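# Hold the extensometer in the air over the felt mat

## Task

Lift the extensometer and keep it motionless in mid-air above the light grey felt mat, oriented to match the reference image called manual. While a gripper is holding it that way, with only finger pads in contact and nothing else touching it, end the scene with finished_scene. Nothing may be knocked over, and nothing may end up off the table.

## Robot and tools

Robot: one arm with a two-finger parallel gripper. The fingers point along the gripper's own +z axis and close along its y axis. The reported hand point sits between the finger pads, roughly 1 cm behind the tips. A camera stand is fixed to the floor next to the table.

Frames: every hand pose, target, velocity and camera pose is given in the arm's base frame. That base sits at (0, 0, +0.380) m in the scene frame and is tilted, with quat_wxyz (+0.872, +0.159, +0.462, -0.016). Up, against gravity, expressed in the base frame is (-0.811, +0.262, +0.523). Base-frame +z is therefore not vertical, so a lift has to follow that up vector. The scene frame's origin is on the table top straight below the base, with +z up and +y to the left when looking along +x. Printed positions can be off by a few centimetres, more at long reach.

Row format, shared by execute_actions and move: 7 numbers in [-1, 1], in the order dx, dy, dz, rx, ry, rz, opening. The first six are an offset from the Hand target as it stood when the action or move began, measured along the base-frame axes. The turn is about the Hand target's position. A value of 1.0 means 0.6 m, or 180 degrees. rx, ry, rz together form a single rotation vector. These are offsets, not poses, so repeating the same row moves the hand again. The seventh number, opening, is absolute: +1 is fully open (0.094 m) and -1 is closed. Writing 0 there commands half open, so resend the present opening if the fingers should stay as they are.

execute_actions(actions, cameras): actions is a list of actions. Each action is a table of up to 15 rows, one row per 1/30 s step. Every row in an action counts from that action's start pose, not from the previous row. A short table keeps its last row through step 15. Images come back only if actions is empty or cameras names them. Sending a row with all-zero pose numbers asks again for the current target, which can close a gap where the gripper settled short of it.

move(target, speed, blend, opening_speed, grip_force, blocking, cameras): target is one 7-number row, or a list of up to 15 rows. Every row counts from the same starting Hand target. speed is in m/s, from 0.002 to 2.9, default 0.25; turns are capped at twice that in rad/s. It can be one number or one per leg. blend is in metres and rounds corners in a list; the default 0 stops at each point. opening_speed is the rate of the opening command per second on the -1 to +1 scale, at least 0.2. grip_force is the limit per pad in newtons, 10 to 50; it stays set, and lower values close slowly. blocking=false returns after about 0.5 s while the motion continues. The path is straight and does not avoid obstacles. Route around the arm's base, not near it, or the elbow may swing.

The result adds a move: line. done means at rest within 10 mm and 2 degrees of the target. Other endings are off_target, moving, held or fault. limits=paced means the pose was clipped; limits=held means steps were withheld. Neither done nor off_target shows whether anything is touched.

wait(seconds, cameras): lets time run from 0 to 3600 s without new commands; a running move keeps going. stop(cameras): brakes the current move. zoom_image(camera, region): enlarges part of the latest image from cam_head_left, cam_head_right or cam_wrist. region is [x0, y0, x1, y1] in pixels, at most 504 by 504. show_instructions(): shows the reference image. finished_scene(scene): ends scene 1 or 2 and cannot be undone.

Control details: each step, the commanded orientation is clipped to within 40 degrees of the measured orientation, so large turns need several steps. Friction and load can leave the gripper a few centimetres from its command without any contact. An arm blocked by something keeps pushing until commanded back past the gripper.

Joint ranges (rad), base to wrist: waist -2.618 to 3.054, shoulder 0 to 3.142, elbow 0 to 3.142 (straight at 2.901), wrist pitch and wrist yaw ±1.571, wrist roll ±2.094.

Result lines: end_effector_position (m) and end_effector_quat_wxyz are in the base frame. Hand target is the last commanded pose after clipping. Tool commands gives the current opening command. grip_measured uses the opening scale; when empty it reads up to about 2.5 mm wide. On a hard part under full squeeze it reads up to about 3 mm narrower than the part. Squeeze grows about 1 N per 0.001 below first touch and jumps to the limit near 20 N. grip_effort_nm is the gripper motor's averaged effort, with negative meaning closing; it is not pad force. Joint torques include offsets and noise. A Joint velocities line reading within noise means the arm is still. A MOTOR HOT line appears at 75 °C, and at 90 °C a fault folds the arm and leaves it idle. Holding loads, stretching out, or pushing against something heats the motors.

Cameras: cam_head_left, cam_head_right and cam_wrist, each 672x504. Their calibration lines use OpenCV conventions in the base frame.

Avoid: dropping the part, releasing it while it moves, fast impacts, hard pushes into the table or fixed objects, knocking items over, and anything leaving the table. Approach slowly, close firmly, lift along the up vector, turn the part to the orientation the task asks for, and let it settle before finishing. Occasional brief pushes may disturb loose objects.

Each tool is called as name(argument=value, ...), one argument or row to a line, values as JSON.

Reference images:

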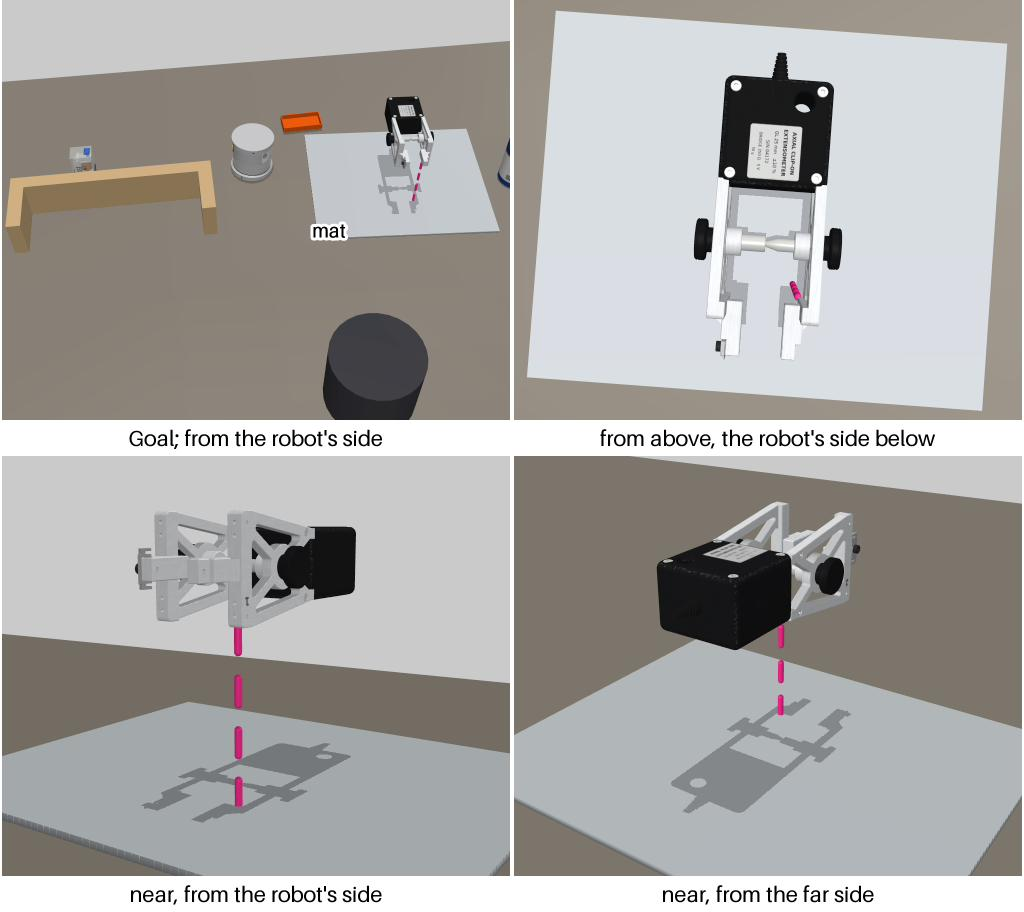

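## Session

execute_actions(
  actions=[],
)

Scene clock: 0.00 s.
end_effector_position=(+0.2250, -0.3555, +0.2288) grip_measured=+1.000 grip_effort_nm=n/a end_effector_quat_wxyz=(+0.292, +0.885, +0.169, +0.322)
Joint positions: [-1.219 1.493 1.289 -0.59 -0.509 1.757 0.094]
Joint velocities: within noise
Joint torques (N m): no reading
Motor temperatures (°C): [25 26 34 24 22 26 24]
Heat: 34 °C.
Hand target: +0.2185, -0.3588, +0.2339; +0.301, +0.885, +0.162, +0.317
Tool commands: gripper/opening=+1.0

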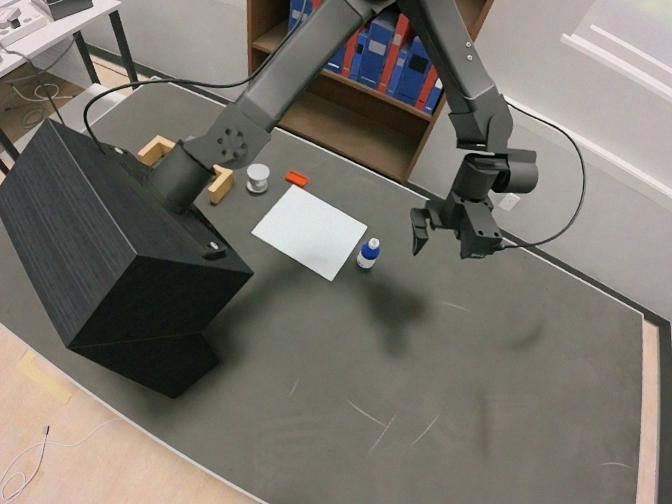

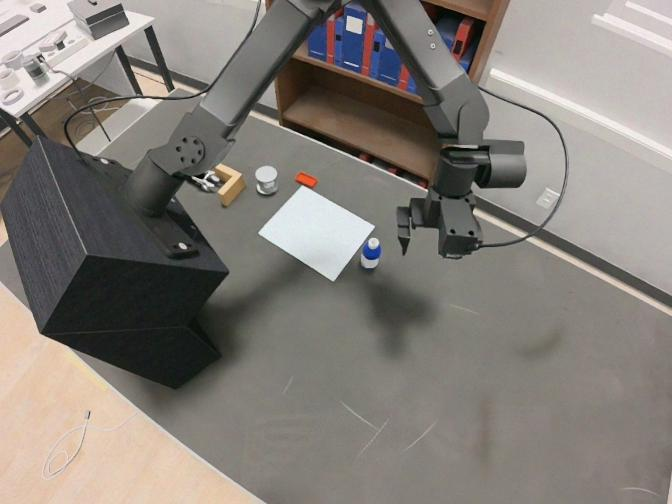

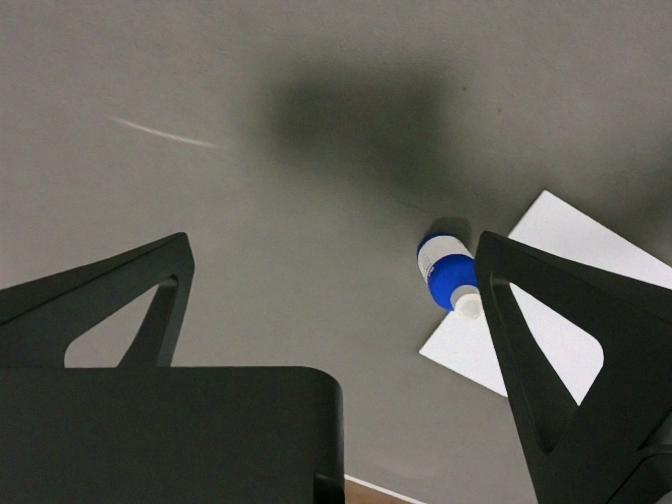

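zoom_image(
  camera="cam_head_right",
  region=[150, 130, 400, 320],
)

zoom_image(
  camera="cam_head_left",
  region=[120, 110, 300, 245],
)

zoom_image(
  camera="cam_head_right",
  region=[180, 140, 290, 222],
)

show_instructions(
)

Scaled by 2.016.

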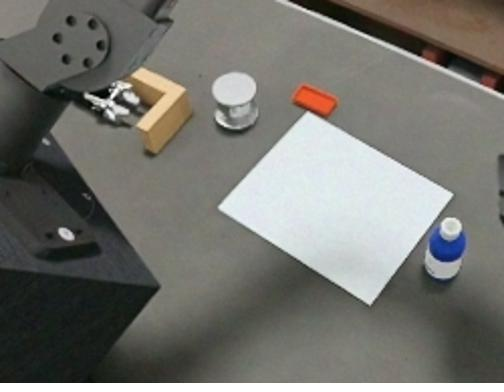

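Scaled by 2.800.

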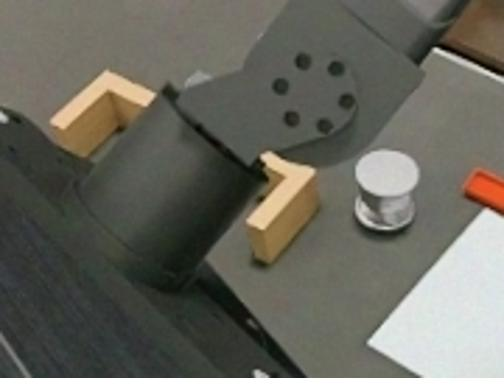

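Scaled by 4.582.

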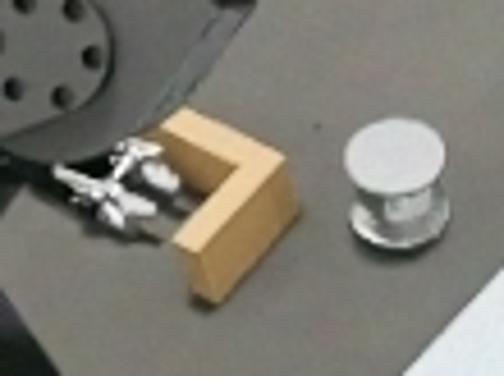

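Reference images for this scene: manual.

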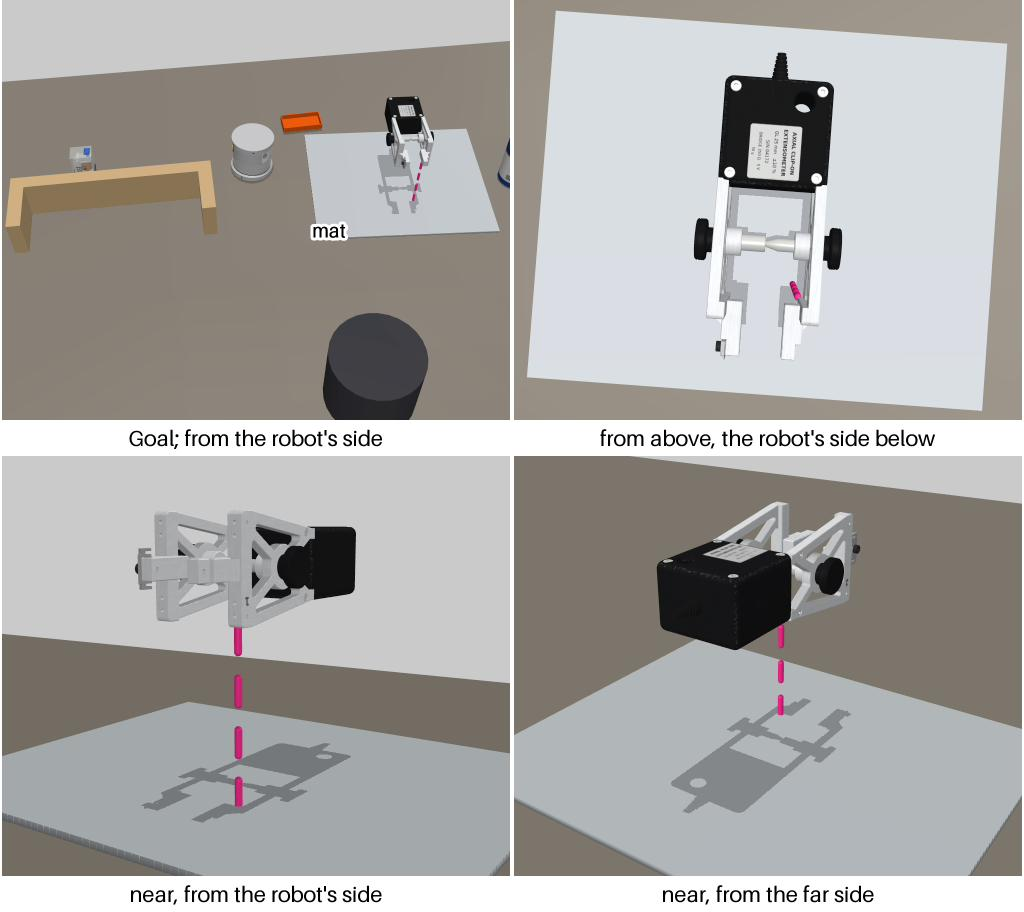

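move(
  target=[0.049,0.828,-0.215,-0.249,0.081,0.258,1],
  speed=0.3,
  cameras=["all"],
)

Scene clock: 119.80 s.
end_effector_position=(+0.2484, +0.1324, +0.1025) grip_measured=+1.000 grip_effort_nm=-0.02 end_effector_quat_wxyz=(+0.421, +0.550, +0.679, +0.243)
Joint positions: [1.01 1.17 0.501 -0.337 0.896 2.093 0.094]
Joint torques (N m): [3.89 -1.52 2.89 0.47 0.1 0.14]
Motor temperatures (°C): [27 31 34 24 22 25 24]
Heat: 34 °C.
Hand target: +0.2479, +0.1380, +0.1049; +0.439, +0.606, +0.628, +0.214
Off the commanded pose: 0.006 m, 10 deg.
joint sent to its limit — joint 6 (wrist roll), upper limit. The joint targets are off in orientation, not in position.
move: off_target
cam_wrist: T_world_to_cam=[[-0.54768, -0.25794, -0.79593, 0.25239], [-0.51518, 0.85354, 0.07788, 0.01132], [0.65927, 0.4527, -0.60035, -0.03263]] pos_world=[0.16557, 0.07021, 0.18041]

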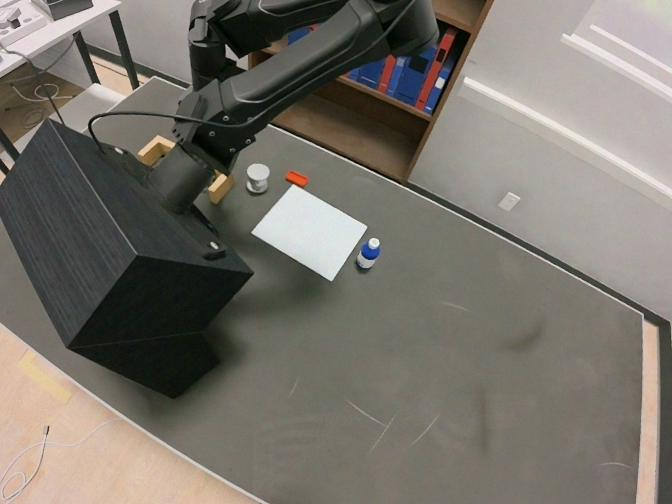

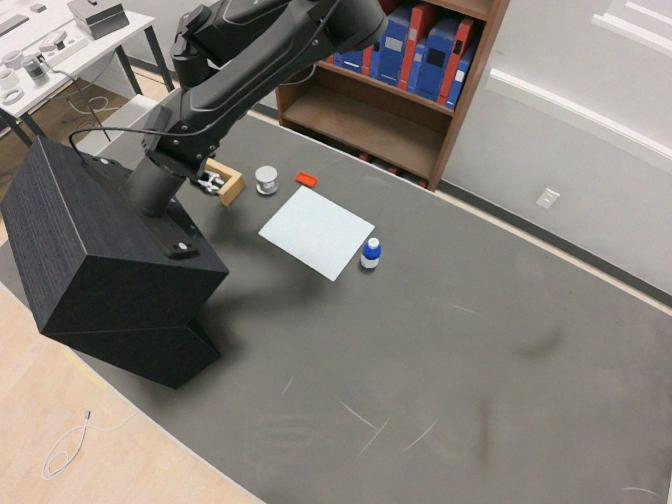

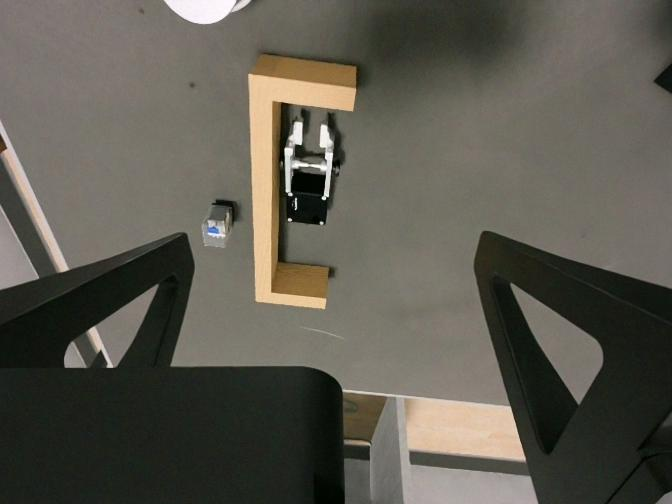

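zoom_image(
  camera="cam_wrist",
  region=[190, 30, 410, 320],
)

zoom_image(
  camera="cam_wrist",
  region=[250, 90, 370, 240],
)

zoom_image(
  camera="cam_head_right",
  region=[180, 140, 290, 222],
)

Scaled by 1.738.

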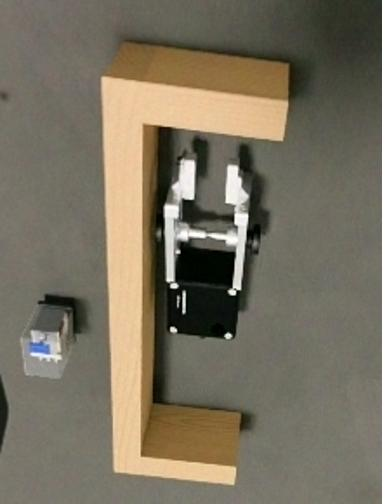

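Scaled by 3.360.

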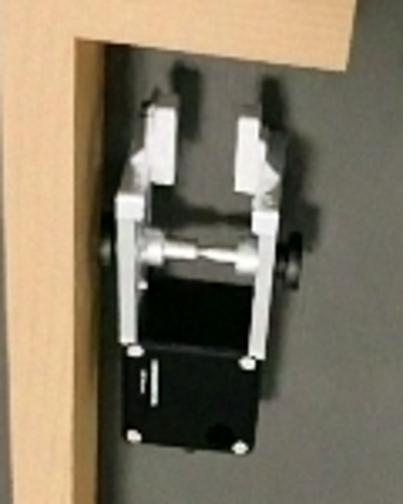

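Scaled by 4.582.

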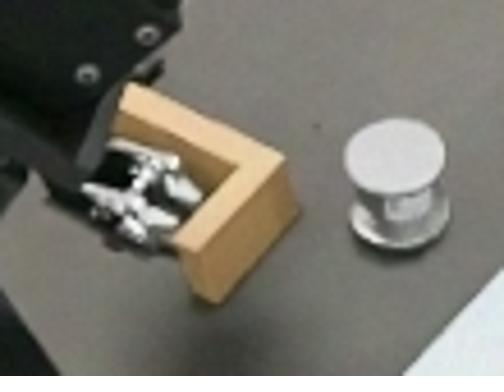

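move(
  target=[0.209,0.06,-0.121,0,0,0,1],
  cameras=["cam_wrist","cam_head_right"],
)

zoom_image(
  camera="cam_wrist",
  region=[200, 60, 400, 260],
)

Scene clock: 205.43 s.
end_effector_position=(+0.3720, +0.1717, +0.0370) grip_measured=+1.000 grip_effort_nm=-0.02 end_effector_quat_wxyz=(+0.440, +0.609, +0.623, +0.216)
Joint positions: [0.769 1.878 0.821 0.14 0.858 2.01 0.094]
Joint torques (N m): [5.41 -4.1 1.32 0.29 -0.06 -0.06]
Heat: 33 °C.
Hand target: +0.3733, +0.1739, +0.0323; +0.439, +0.606, +0.628, +0.214
Off the commanded pose: 0.005 m, 1 deg.
move: done
cam_wrist: T_world_to_cam=[[-0.57146, -0.14452, -0.80781, 0.26789], [-0.36008, 0.92871, 0.08858, -0.02437], [0.73742, 0.34149, -0.58275, -0.18195]] pos_world=[0.27849, 0.12348, 0.11253]
Images, in order (width x height): cam_head_right 672x504, cam_wrist 672x504.

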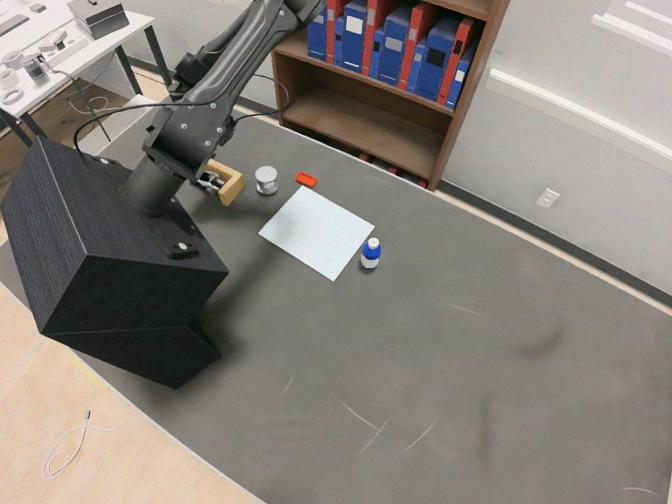

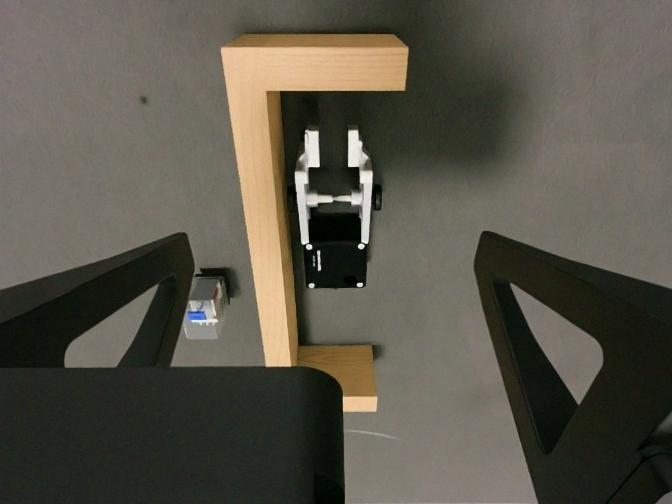

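Scaled by 2.520.

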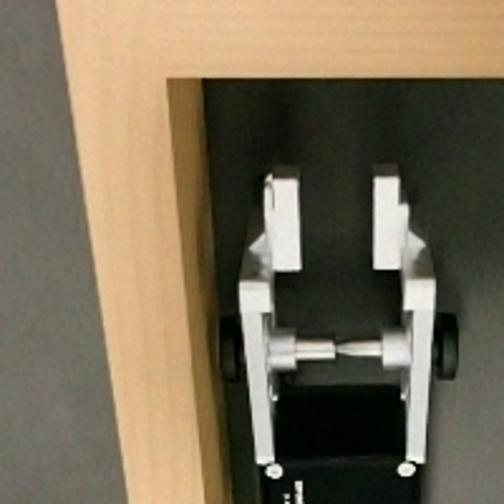

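zoom_image(
  camera="cam_wrist",
  region=[285, 200, 385, 300],
)

zoom_image(
  camera="cam_wrist",
  region=[280, 110, 390, 220],
)

Scaled by 5.040.

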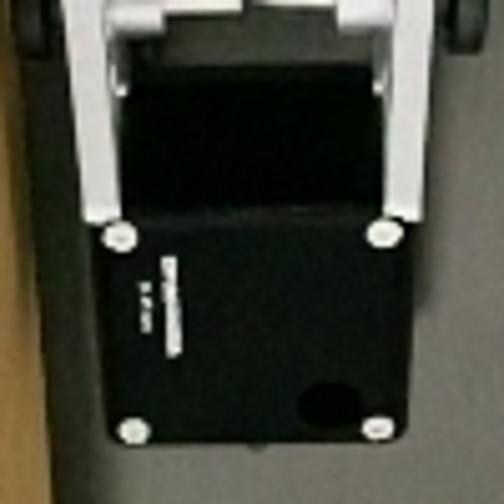

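Scaled by 4.582.

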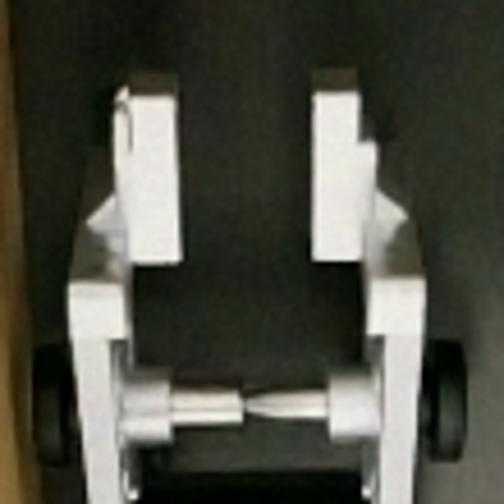

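move(
  target=[-0.0037,0.1148,-0.0912,-0.461,0.032,0.2145,0.5],
  cameras=["all"],
)

zoom_image(
  camera="cam_wrist",
  region=[100, 40, 600, 500],
)

Scene clock: 383.53 s.
end_effector_position=(+0.3803, +0.2312, -0.0160) grip_measured=+0.502 grip_effort_nm=-0.10 end_effector_quat_wxyz=(+0.606, -0.022, +0.779, -0.162)
Joint positions: [0.913 2.392 0.852 1.054 1.097 0.149 0.071]
Joint torques (N m): [9.78 -3.73 0.02 0.89 -0.03 -0.07]
Heat: 31 °C.
Hand target: +0.3711, +0.2429, -0.0224; +0.606, -0.043, +0.779, -0.153
Off the commanded pose: 0.016 m, 3 deg.
move: off_target
cam_wrist: T_world_to_cam=[[-0.17221, -0.9493, 0.26303, 0.28976], [-0.76872, -0.03746, -0.63849, 0.29515], [0.61597, -0.31215, -0.72329, -0.04409]] pos_world=[0.30395, 0.27237, 0.08035]

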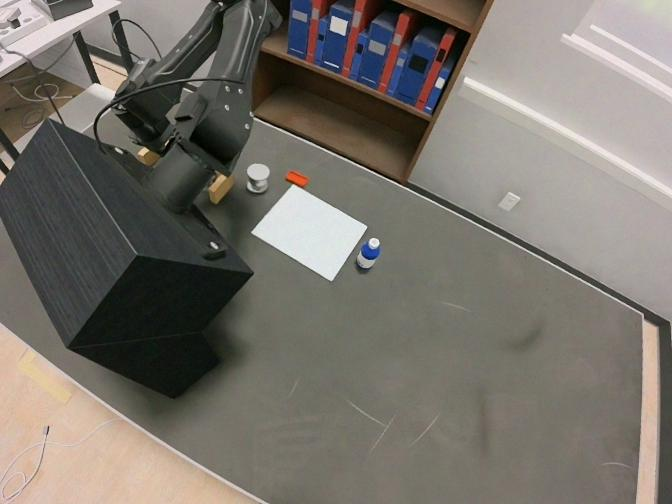

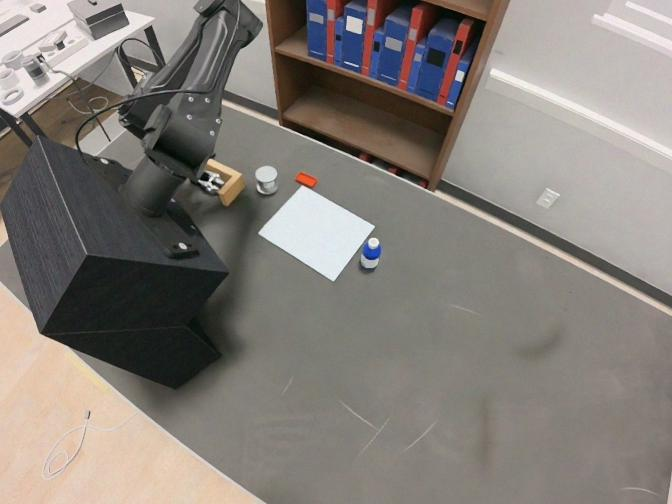

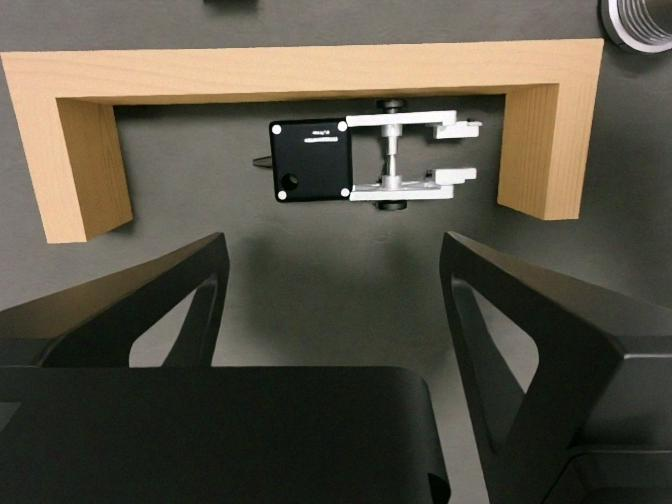

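Scaled by 1.008.

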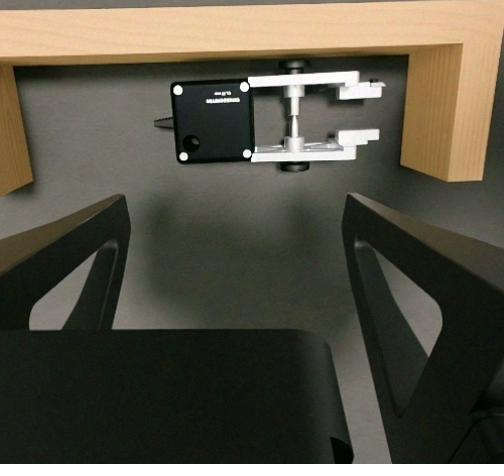

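move(
  target=[0.0873,-0.0042,-0.0327,0,0,0,0.15],
  speed=0.15,
  cameras=["cam_wrist"],
)

zoom_image(
  camera="cam_wrist",
  region=[200, 130, 500, 355],
)

Scene clock: 450.17 s.
end_effector_position=(+0.4252, +0.2355, -0.0369) grip_measured=+0.151 grip_effort_nm=-0.10 end_effector_quat_wxyz=(+0.605, -0.034, +0.779, -0.158)
Joint positions: [0.82 2.522 1.003 1.111 0.993 0.049 0.054]
Joint torques (N m): [7.99 -3.93 0.5 0.93 -0.08 -0.07]
Motor temperatures (°C): [36 27 31 25 22 25 24]
Heat: 36 °C.
Hand target: +0.4235, +0.2403, -0.0420; +0.606, -0.043, +0.779, -0.153
Off the commanded pose: 0.007 m, 1 deg.
move: done
cam_wrist: T_world_to_cam=[[-0.149, -0.95099, 0.27096, 0.29794], [-0.77142, -0.05965, -0.63353, 0.32304], [0.61864, -0.30342, -0.72472, -0.08883]] pos_world=[0.34854, 0.27565, 0.05955]

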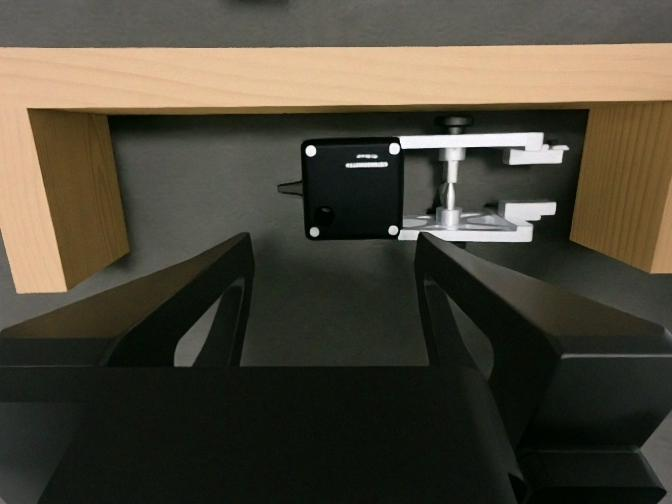

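Scaled by 1.680.

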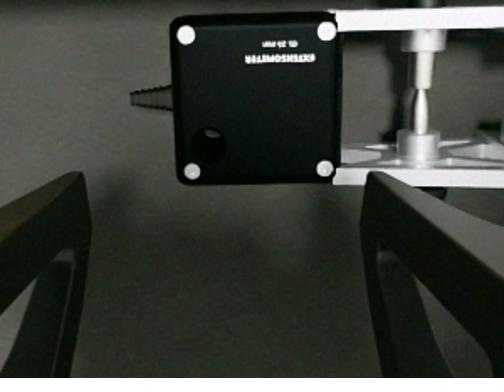

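move(
  target=[
    [-0.0013,-0.011,0.0033,0,0,0,0.1],
    [0.04,-0.019,-0.004,0,0,0,0.1],
  ],
  speed=0.1,
  cameras=["cam_wrist"],
)

zoom_image(
  camera="cam_wrist",
  region=[200, 130, 500, 355],
)

Scene clock: 474.47 s.
end_effector_position=(+0.4491, +0.2241, -0.0389) grip_measured=+0.102 grip_effort_nm=-0.10 end_effector_quat_wxyz=(+0.606, -0.033, +0.779, -0.158)
Joint positions: [0.753 2.549 1.045 1.133 0.932 0.006 0.052]
Joint torques (N m): [7.83 -3.99 0.34 0.95 -0.1 -0.05]
Heat: 35 °C.
Hand target: +0.4475, +0.2289, -0.0444; +0.606, -0.043, +0.779, -0.153
Off the commanded pose: 0.007 m, 1 deg.
move: done
cam_wrist: T_world_to_cam=[[-0.14971, -0.95136, 0.26926, 0.29148], [-0.77063, -0.05834, -0.63461, 0.33879], [0.61945, -0.30251, -0.72441, -0.10915]] pos_world=[0.37234, 0.26405, 0.05745]

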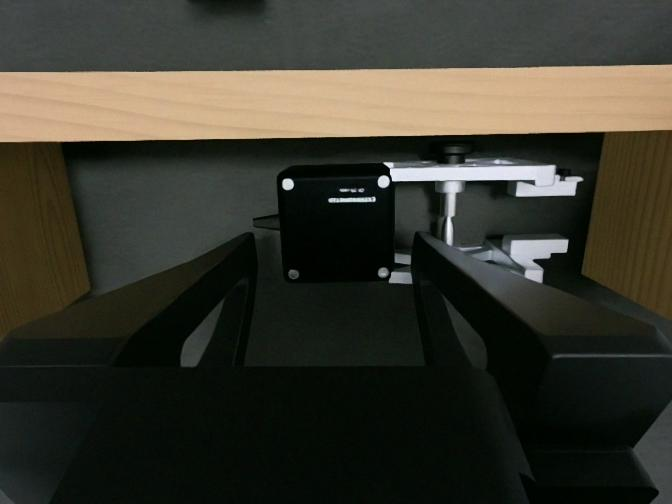

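Scaled by 1.680.

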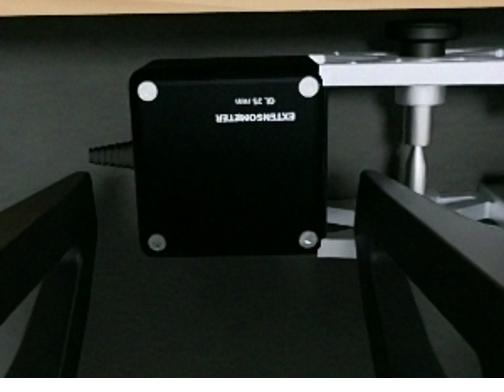

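move(
  target=[0.0284,-0.0041,-0.0018,0,0,0,0.1],
  speed=0.06,
  cameras=["cam_wrist"],
)

zoom_image(
  camera="cam_wrist",
  region=[200, 130, 500, 355],
)

Scene clock: 487.00 s.
end_effector_position=(+0.4665, +0.2230, -0.0371) grip_measured=+0.102 grip_effort_nm=-0.09 end_effector_quat_wxyz=(+0.611, -0.030, +0.776, -0.153)
Joint positions: [0.72 2.569 1.096 1.133 0.899 -0.014 0.052]
Joint torques (N m): [7.75 -4.08 0.31 0.77 -0.11 -0.07]
Heat: 35 °C.
Hand target: +0.4646, +0.2265, -0.0454; +0.606, -0.043, +0.779, -0.153
Off the commanded pose: 0.009 m, 2 deg.
move: done
cam_wrist: T_world_to_cam=[[-0.15116, -0.95444, 0.25728, 0.29346], [-0.76294, -0.05285, -0.6443, 0.34814], [0.62854, -0.29368, -0.7202, -0.12492]] pos_world=[0.38849, 0.26181, 0.05884]

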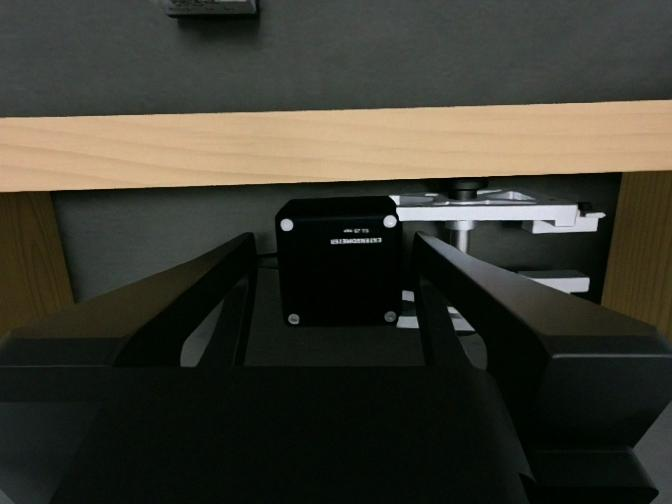

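Scaled by 1.680.

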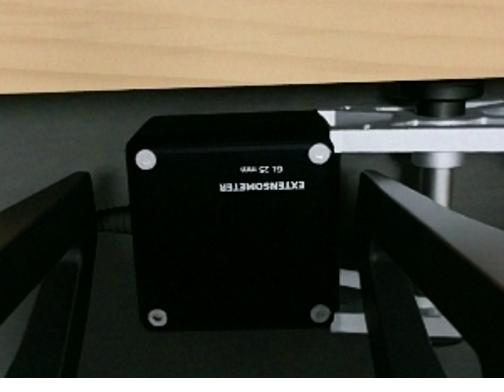

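move(
  target=[0.0035,-0.0022,0.0008,0,0,0,0.1],
  speed=0.05,
)

move(
  target=[0,0,0,0,0,0,-0.5],
  opening_speed=0.5,
  cameras=["cam_wrist"],
)

Scene clock: 507.93 s.
end_effector_position=(+0.4674, +0.2224, -0.0373) grip_measured=+0.102 grip_effort_nm=-0.10 end_effector_quat_wxyz=(+0.610, -0.032, +0.777, -0.153)
Joint positions: [0.717 2.569 1.096 1.133 0.893 -0.018 0.052]
Joint torques (N m): [7.43 -4.12 0.47 0.78 -0.11 -0.1]
Heat: 35 °C.
Hand target: +0.4667, +0.2252, -0.0449; +0.606, -0.043, +0.779, -0.153
Off the commanded pose: 0.008 m, 1 deg.
move: done

Scene clock: 509.33 s.
end_effector_position=(+0.4674, +0.2224, -0.0373) grip_measured=-0.156 grip_effort_nm=-1.04 end_effector_quat_wxyz=(+0.610, -0.032, +0.777, -0.153)
Joint positions: [0.717 2.569 1.096 1.133 0.893 -0.019 0.04]
Joint torques (N m): [7.51 -4.11 0.53 0.78 -0.1 -0.06]
Heat: 35 °C.
Hand target: +0.4667, +0.2251, -0.0449; +0.606, -0.043, +0.779, -0.153
Off the commanded pose: 0.008 m, 1 deg.
move: done
cam_wrist: T_world_to_cam=[[-0.1473, -0.9541, 0.26075, 0.2914], [-0.76425, -0.05756, -0.64235, 0.35038], [0.62788, -0.29389, -0.72069, -0.12549]] pos_world=[0.38949, 0.26131, 0.05864]

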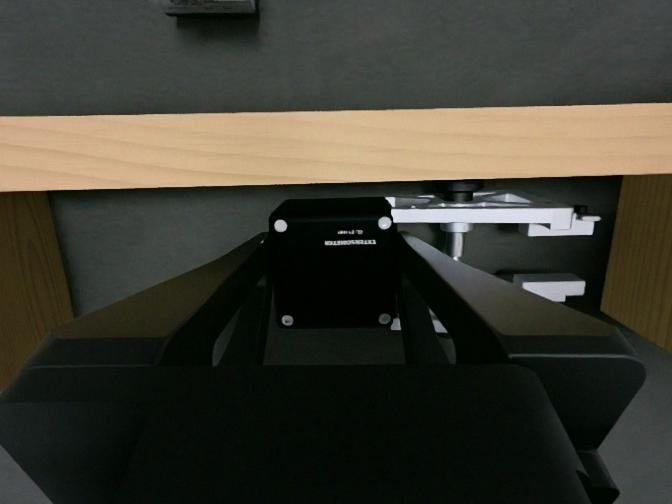

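move(
  target=[-0.154,0.038,0.06,0,0,0,-0.5],
  speed=0.12,
  cameras=["cam_wrist","cam_head_right"],
)

Scene clock: 525.03 s.
end_effector_position=(+0.3819, +0.2367, -0.0203) grip_measured=-0.156 grip_effort_nm=-1.05 end_effector_quat_wxyz=(+0.598, -0.043, +0.784, -0.163)
Joint positions: [0.912 2.395 0.865 1.027 1.071 0.129 0.04]
Joint torques (N m): [9.91 -8.13 0.05 0.52 0.21 0.12]
Heat: 35 °C.
Hand target: +0.3742, +0.2479, -0.0090; +0.606, -0.043, +0.779, -0.153
Off the commanded pose: 0.018 m, 2 deg.
move: off_target
cam_wrist: T_world_to_cam=[[-0.13898, -0.94647, 0.29134, 0.28358], [-0.78299, -0.0751, -0.61748, 0.30865], [0.60631, -0.31393, -0.73064, -0.04258]] pos_world=[0.3069, 0.27821, 0.07685]
Images, in order (width x height): cam_head_right 672x504, cam_wrist 672x504.

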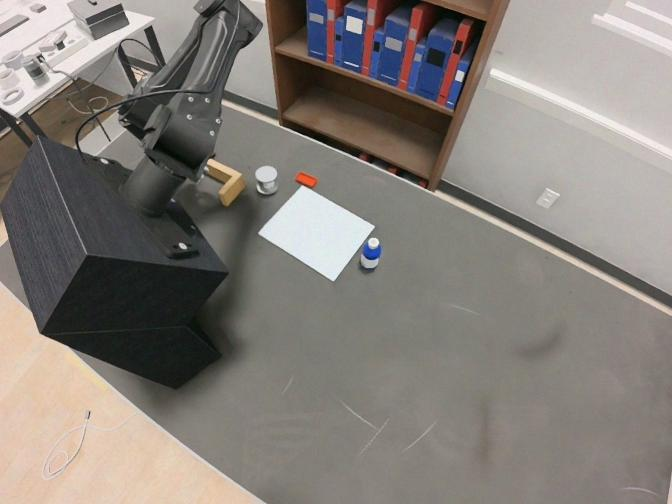

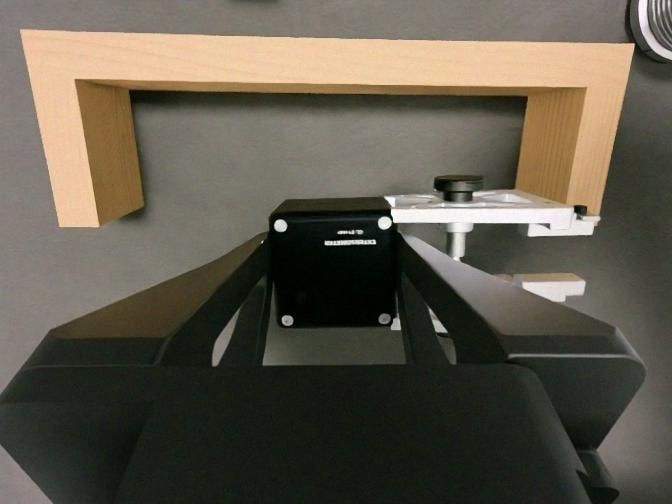

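move(
  target=[-0.108,-0.515,0.2925,0.5553,0.2155,-0.078,-0.5],
  speed=0.25,
  cameras=["all"],
)

zoom_image(
  camera="cam_head_left",
  region=[220, 120, 400, 255],
)

zoom_image(
  camera="cam_head_right",
  region=[220, 130, 400, 265],
)

Scene clock: 640.90 s.
end_effector_position=(+0.3110, -0.0611, +0.1676) grip_measured=-0.156 grip_effort_nm=-1.04 end_effector_quat_wxyz=(+0.160, +0.460, +0.759, +0.432)
Joint positions: [-0.668 1.409 1.005 -0.85 -0.921 0.58 0.04]
Joint torques (N m): [-2.1 -6.42 2.58 -1.28 -0.44 -0.05]
Heat: 39 °C.
Hand target: +0.3094, -0.0611, +0.1665; +0.145, +0.466, +0.753, +0.442
Off the commanded pose: 0.002 m, 2 deg.
move: done
cam_wrist: T_world_to_cam=[[-0.57345, -0.19034, -0.79683, 0.30084], [-0.79063, 0.3834, 0.4774, 0.19365], [0.21463, 0.90376, -0.37035, 0.18004]] pos_world=[0.28698, -0.17969, 0.21394]

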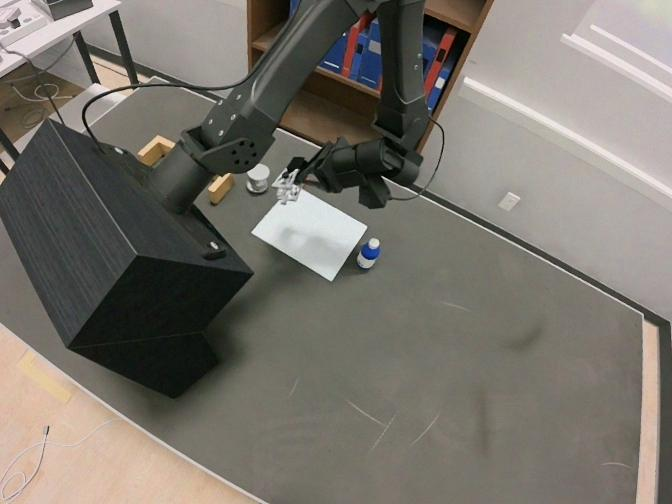

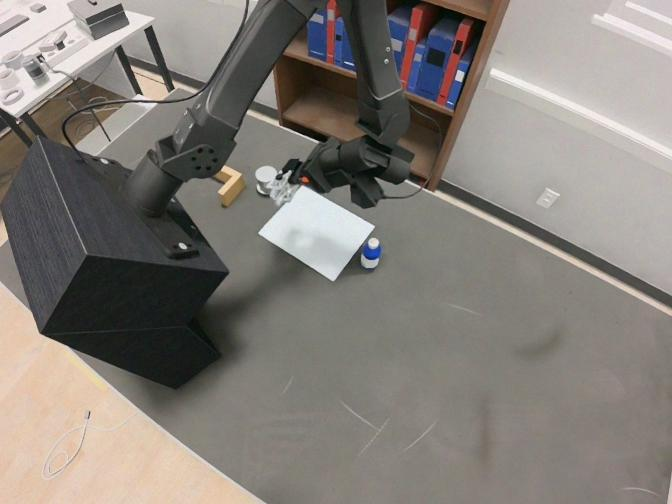

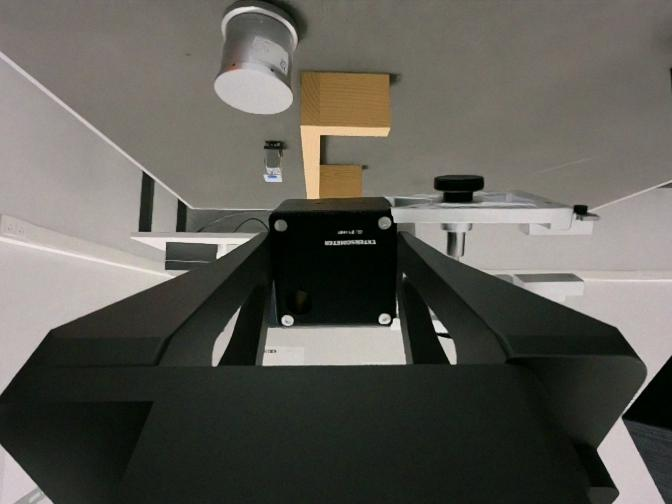

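Scaled by 2.800.

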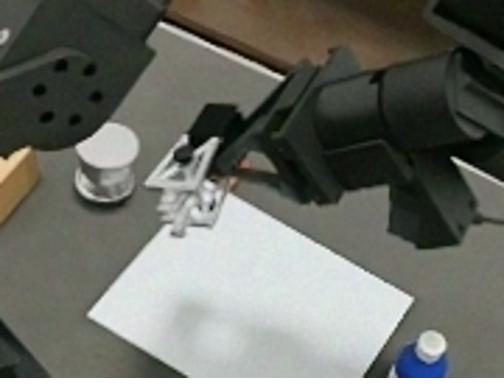

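Scaled by 2.800.

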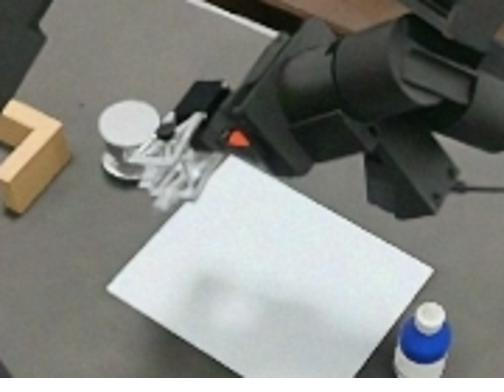

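move(
  target=[0.2115,-0.052,-0.1398,0,0,0,-0.5],
  speed=0.2,
  cameras=["all"],
)

zoom_image(
  camera="cam_head_left",
  region=[220, 140, 400, 275],
)

zoom_image(
  camera="cam_head_right",
  region=[220, 140, 400, 275],
)

Scene clock: 671.93 s.
end_effector_position=(+0.4351, -0.0933, +0.0898) grip_measured=-0.156 grip_effort_nm=-1.04 end_effector_quat_wxyz=(+0.154, +0.460, +0.755, +0.441)
Joint positions: [-0.534 1.932 1.234 -0.408 -0.889 0.784 0.04]
Joint torques (N m): [-1.02 -7.42 0.83 -0.72 -0.3 0.16]
Heat: 35 °C.
Hand target: +0.4363, -0.0923, +0.0825; +0.145, +0.466, +0.753, +0.442
Off the commanded pose: 0.007 m, 1 deg.
move: done
cam_wrist: T_world_to_cam=[[-0.57172, -0.17595, -0.80136, 0.3049], [-0.79307, 0.36875, 0.48484, 0.34034], [0.21019, 0.91273, -0.35036, 0.15477]] pos_world=[0.4117, -0.21311, 0.13355]

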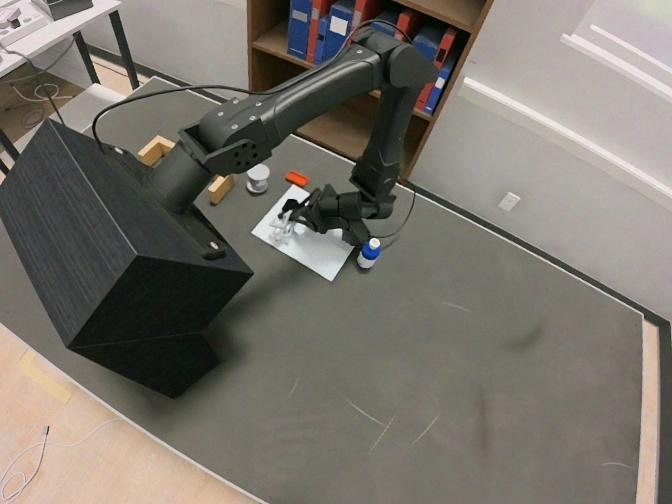

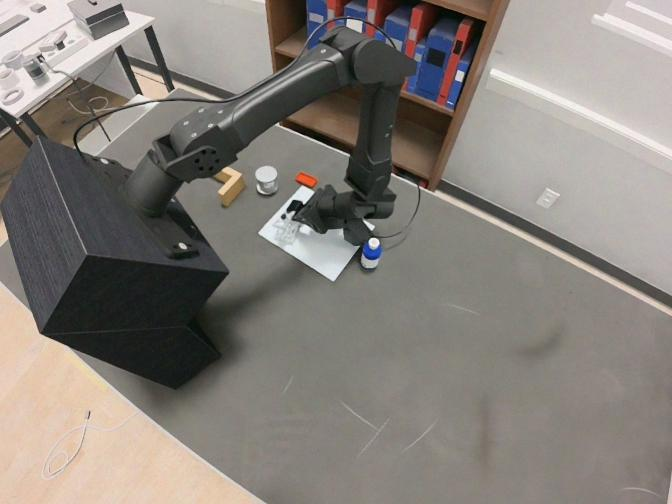

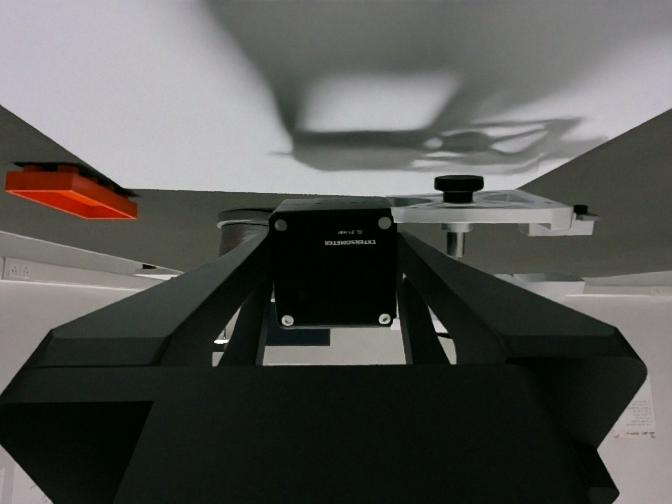

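Scaled by 2.800.

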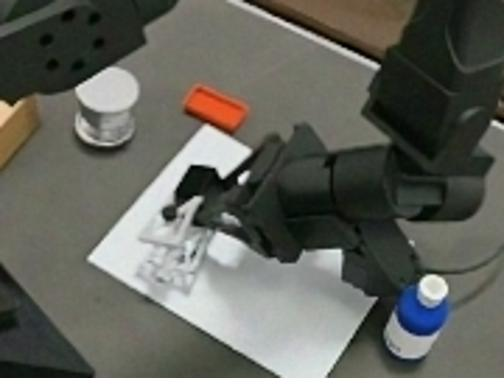

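Scaled by 2.800.

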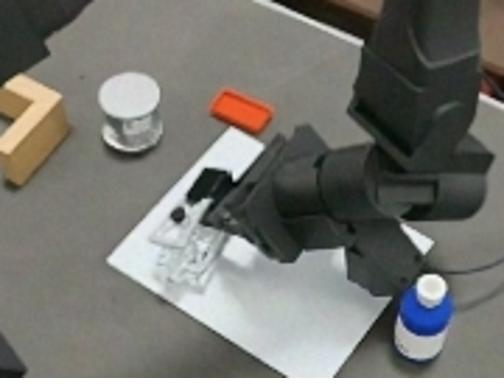

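move(
  target=[0.0195,0.0102,-0.0162,0,0,0,-0.5],
  speed=0.06,
  cameras=["cam_wrist"],
)

Scene clock: 685.40 s.
end_effector_position=(+0.4457, -0.0859, +0.0810) grip_measured=-0.156 grip_effort_nm=-1.05 end_effector_quat_wxyz=(+0.151, +0.461, +0.754, +0.443)
Joint positions: [-0.504 1.965 1.238 -0.352 -0.878 0.827 0.04]
Joint torques (N m): [-0.88 -7.06 0.83 -0.56 -0.3 0.12]
Heat: 34 °C.
Hand target: +0.4480, -0.0862, +0.0729; +0.145, +0.466, +0.753, +0.442
Off the commanded pose: 0.008 m, 1 deg.
move: done
cam_wrist: T_world_to_cam=[[-0.57497, -0.17138, -0.80002, 0.30692], [-0.79136, 0.36476, 0.49061, 0.3487], [0.20774, 0.91519, -0.34535, 0.1435]] pos_world=[0.42261, -0.20592, 0.12402]

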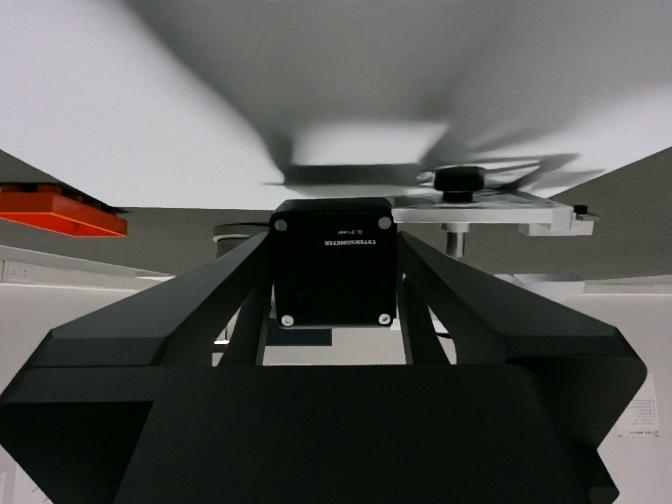

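move(
  target=[0.0068,-0.0022,-0.0044,0,0,0,-0.5],
  speed=0.04,
  cameras=["cam_wrist"],
)

Scene clock: 697.57 s.
end_effector_position=(+0.4477, -0.0869, +0.0798) grip_measured=-0.156 grip_effort_nm=-1.04 end_effector_quat_wxyz=(+0.147, +0.465, +0.752, +0.444)
Joint positions: [-0.504 1.976 1.249 -0.355 -0.88 0.839 0.04]
Joint torques (N m): [-0.79 -6.42 1.03 -0.51 -0.27 0.04]
Heat: 34 °C.
Hand target: +0.4521, -0.0876, +0.0701; +0.145, +0.466, +0.753, +0.442
Off the commanded pose: 0.011 m, 0 deg.
move: off_target
cam_wrist: T_world_to_cam=[[-0.58227, -0.16042, -0.79701, 0.31089], [-0.78529, 0.36472, 0.5003, 0.34771], [0.21043, 0.9172, -0.33834, 0.14204]] pos_world=[0.42419, -0.20723, 0.12188]

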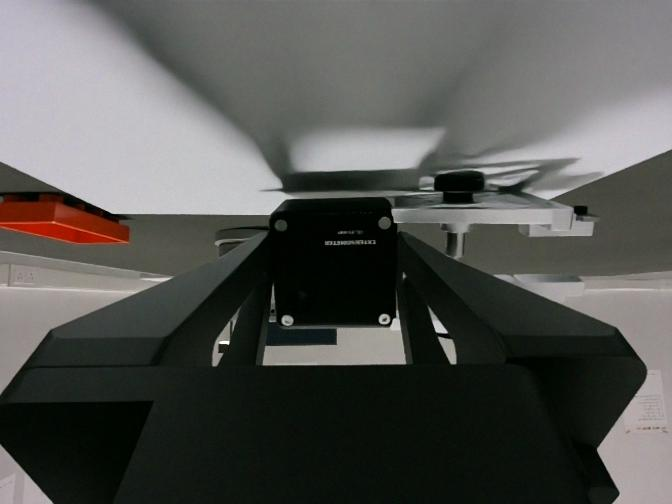

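move(
  target=[0.011,-0.0035,-0.007,0,0,0,-0.5],
  speed=0.03,
  grip_force=10,
  cameras=["cam_wrist"],
)

Scene clock: 712.83 s.
end_effector_position=(+0.4495, -0.0858, +0.0783) grip_measured=-0.130 grip_effort_nm=-0.31 end_effector_quat_wxyz=(+0.134, +0.471, +0.747, +0.451)
Joint positions: [-0.504 1.998 1.274 -0.379 -0.896 0.849 0.041]
Joint torques (N m): [-0.57 -5.89 0.98 -0.22 -0.09 -0.03]
Heat: 33 °C.
Hand target: +0.4587, -0.0896, +0.0660; +0.145, +0.466, +0.753, +0.442
Off the commanded pose: 0.016 m, 2 deg.
grip_force (N): 10
move: off_target
cam_wrist: T_world_to_cam=[[-0.59586, -0.13818, -0.79111, 0.31849], [-0.77696, 0.34842, 0.52435, 0.34245], [0.20318, 0.9271, -0.31497, 0.14243]] pos_world=[0.42691, -0.20735, 0.11726]

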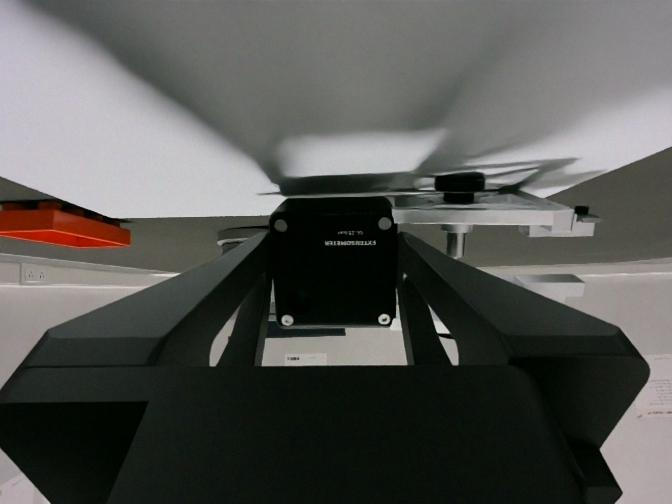

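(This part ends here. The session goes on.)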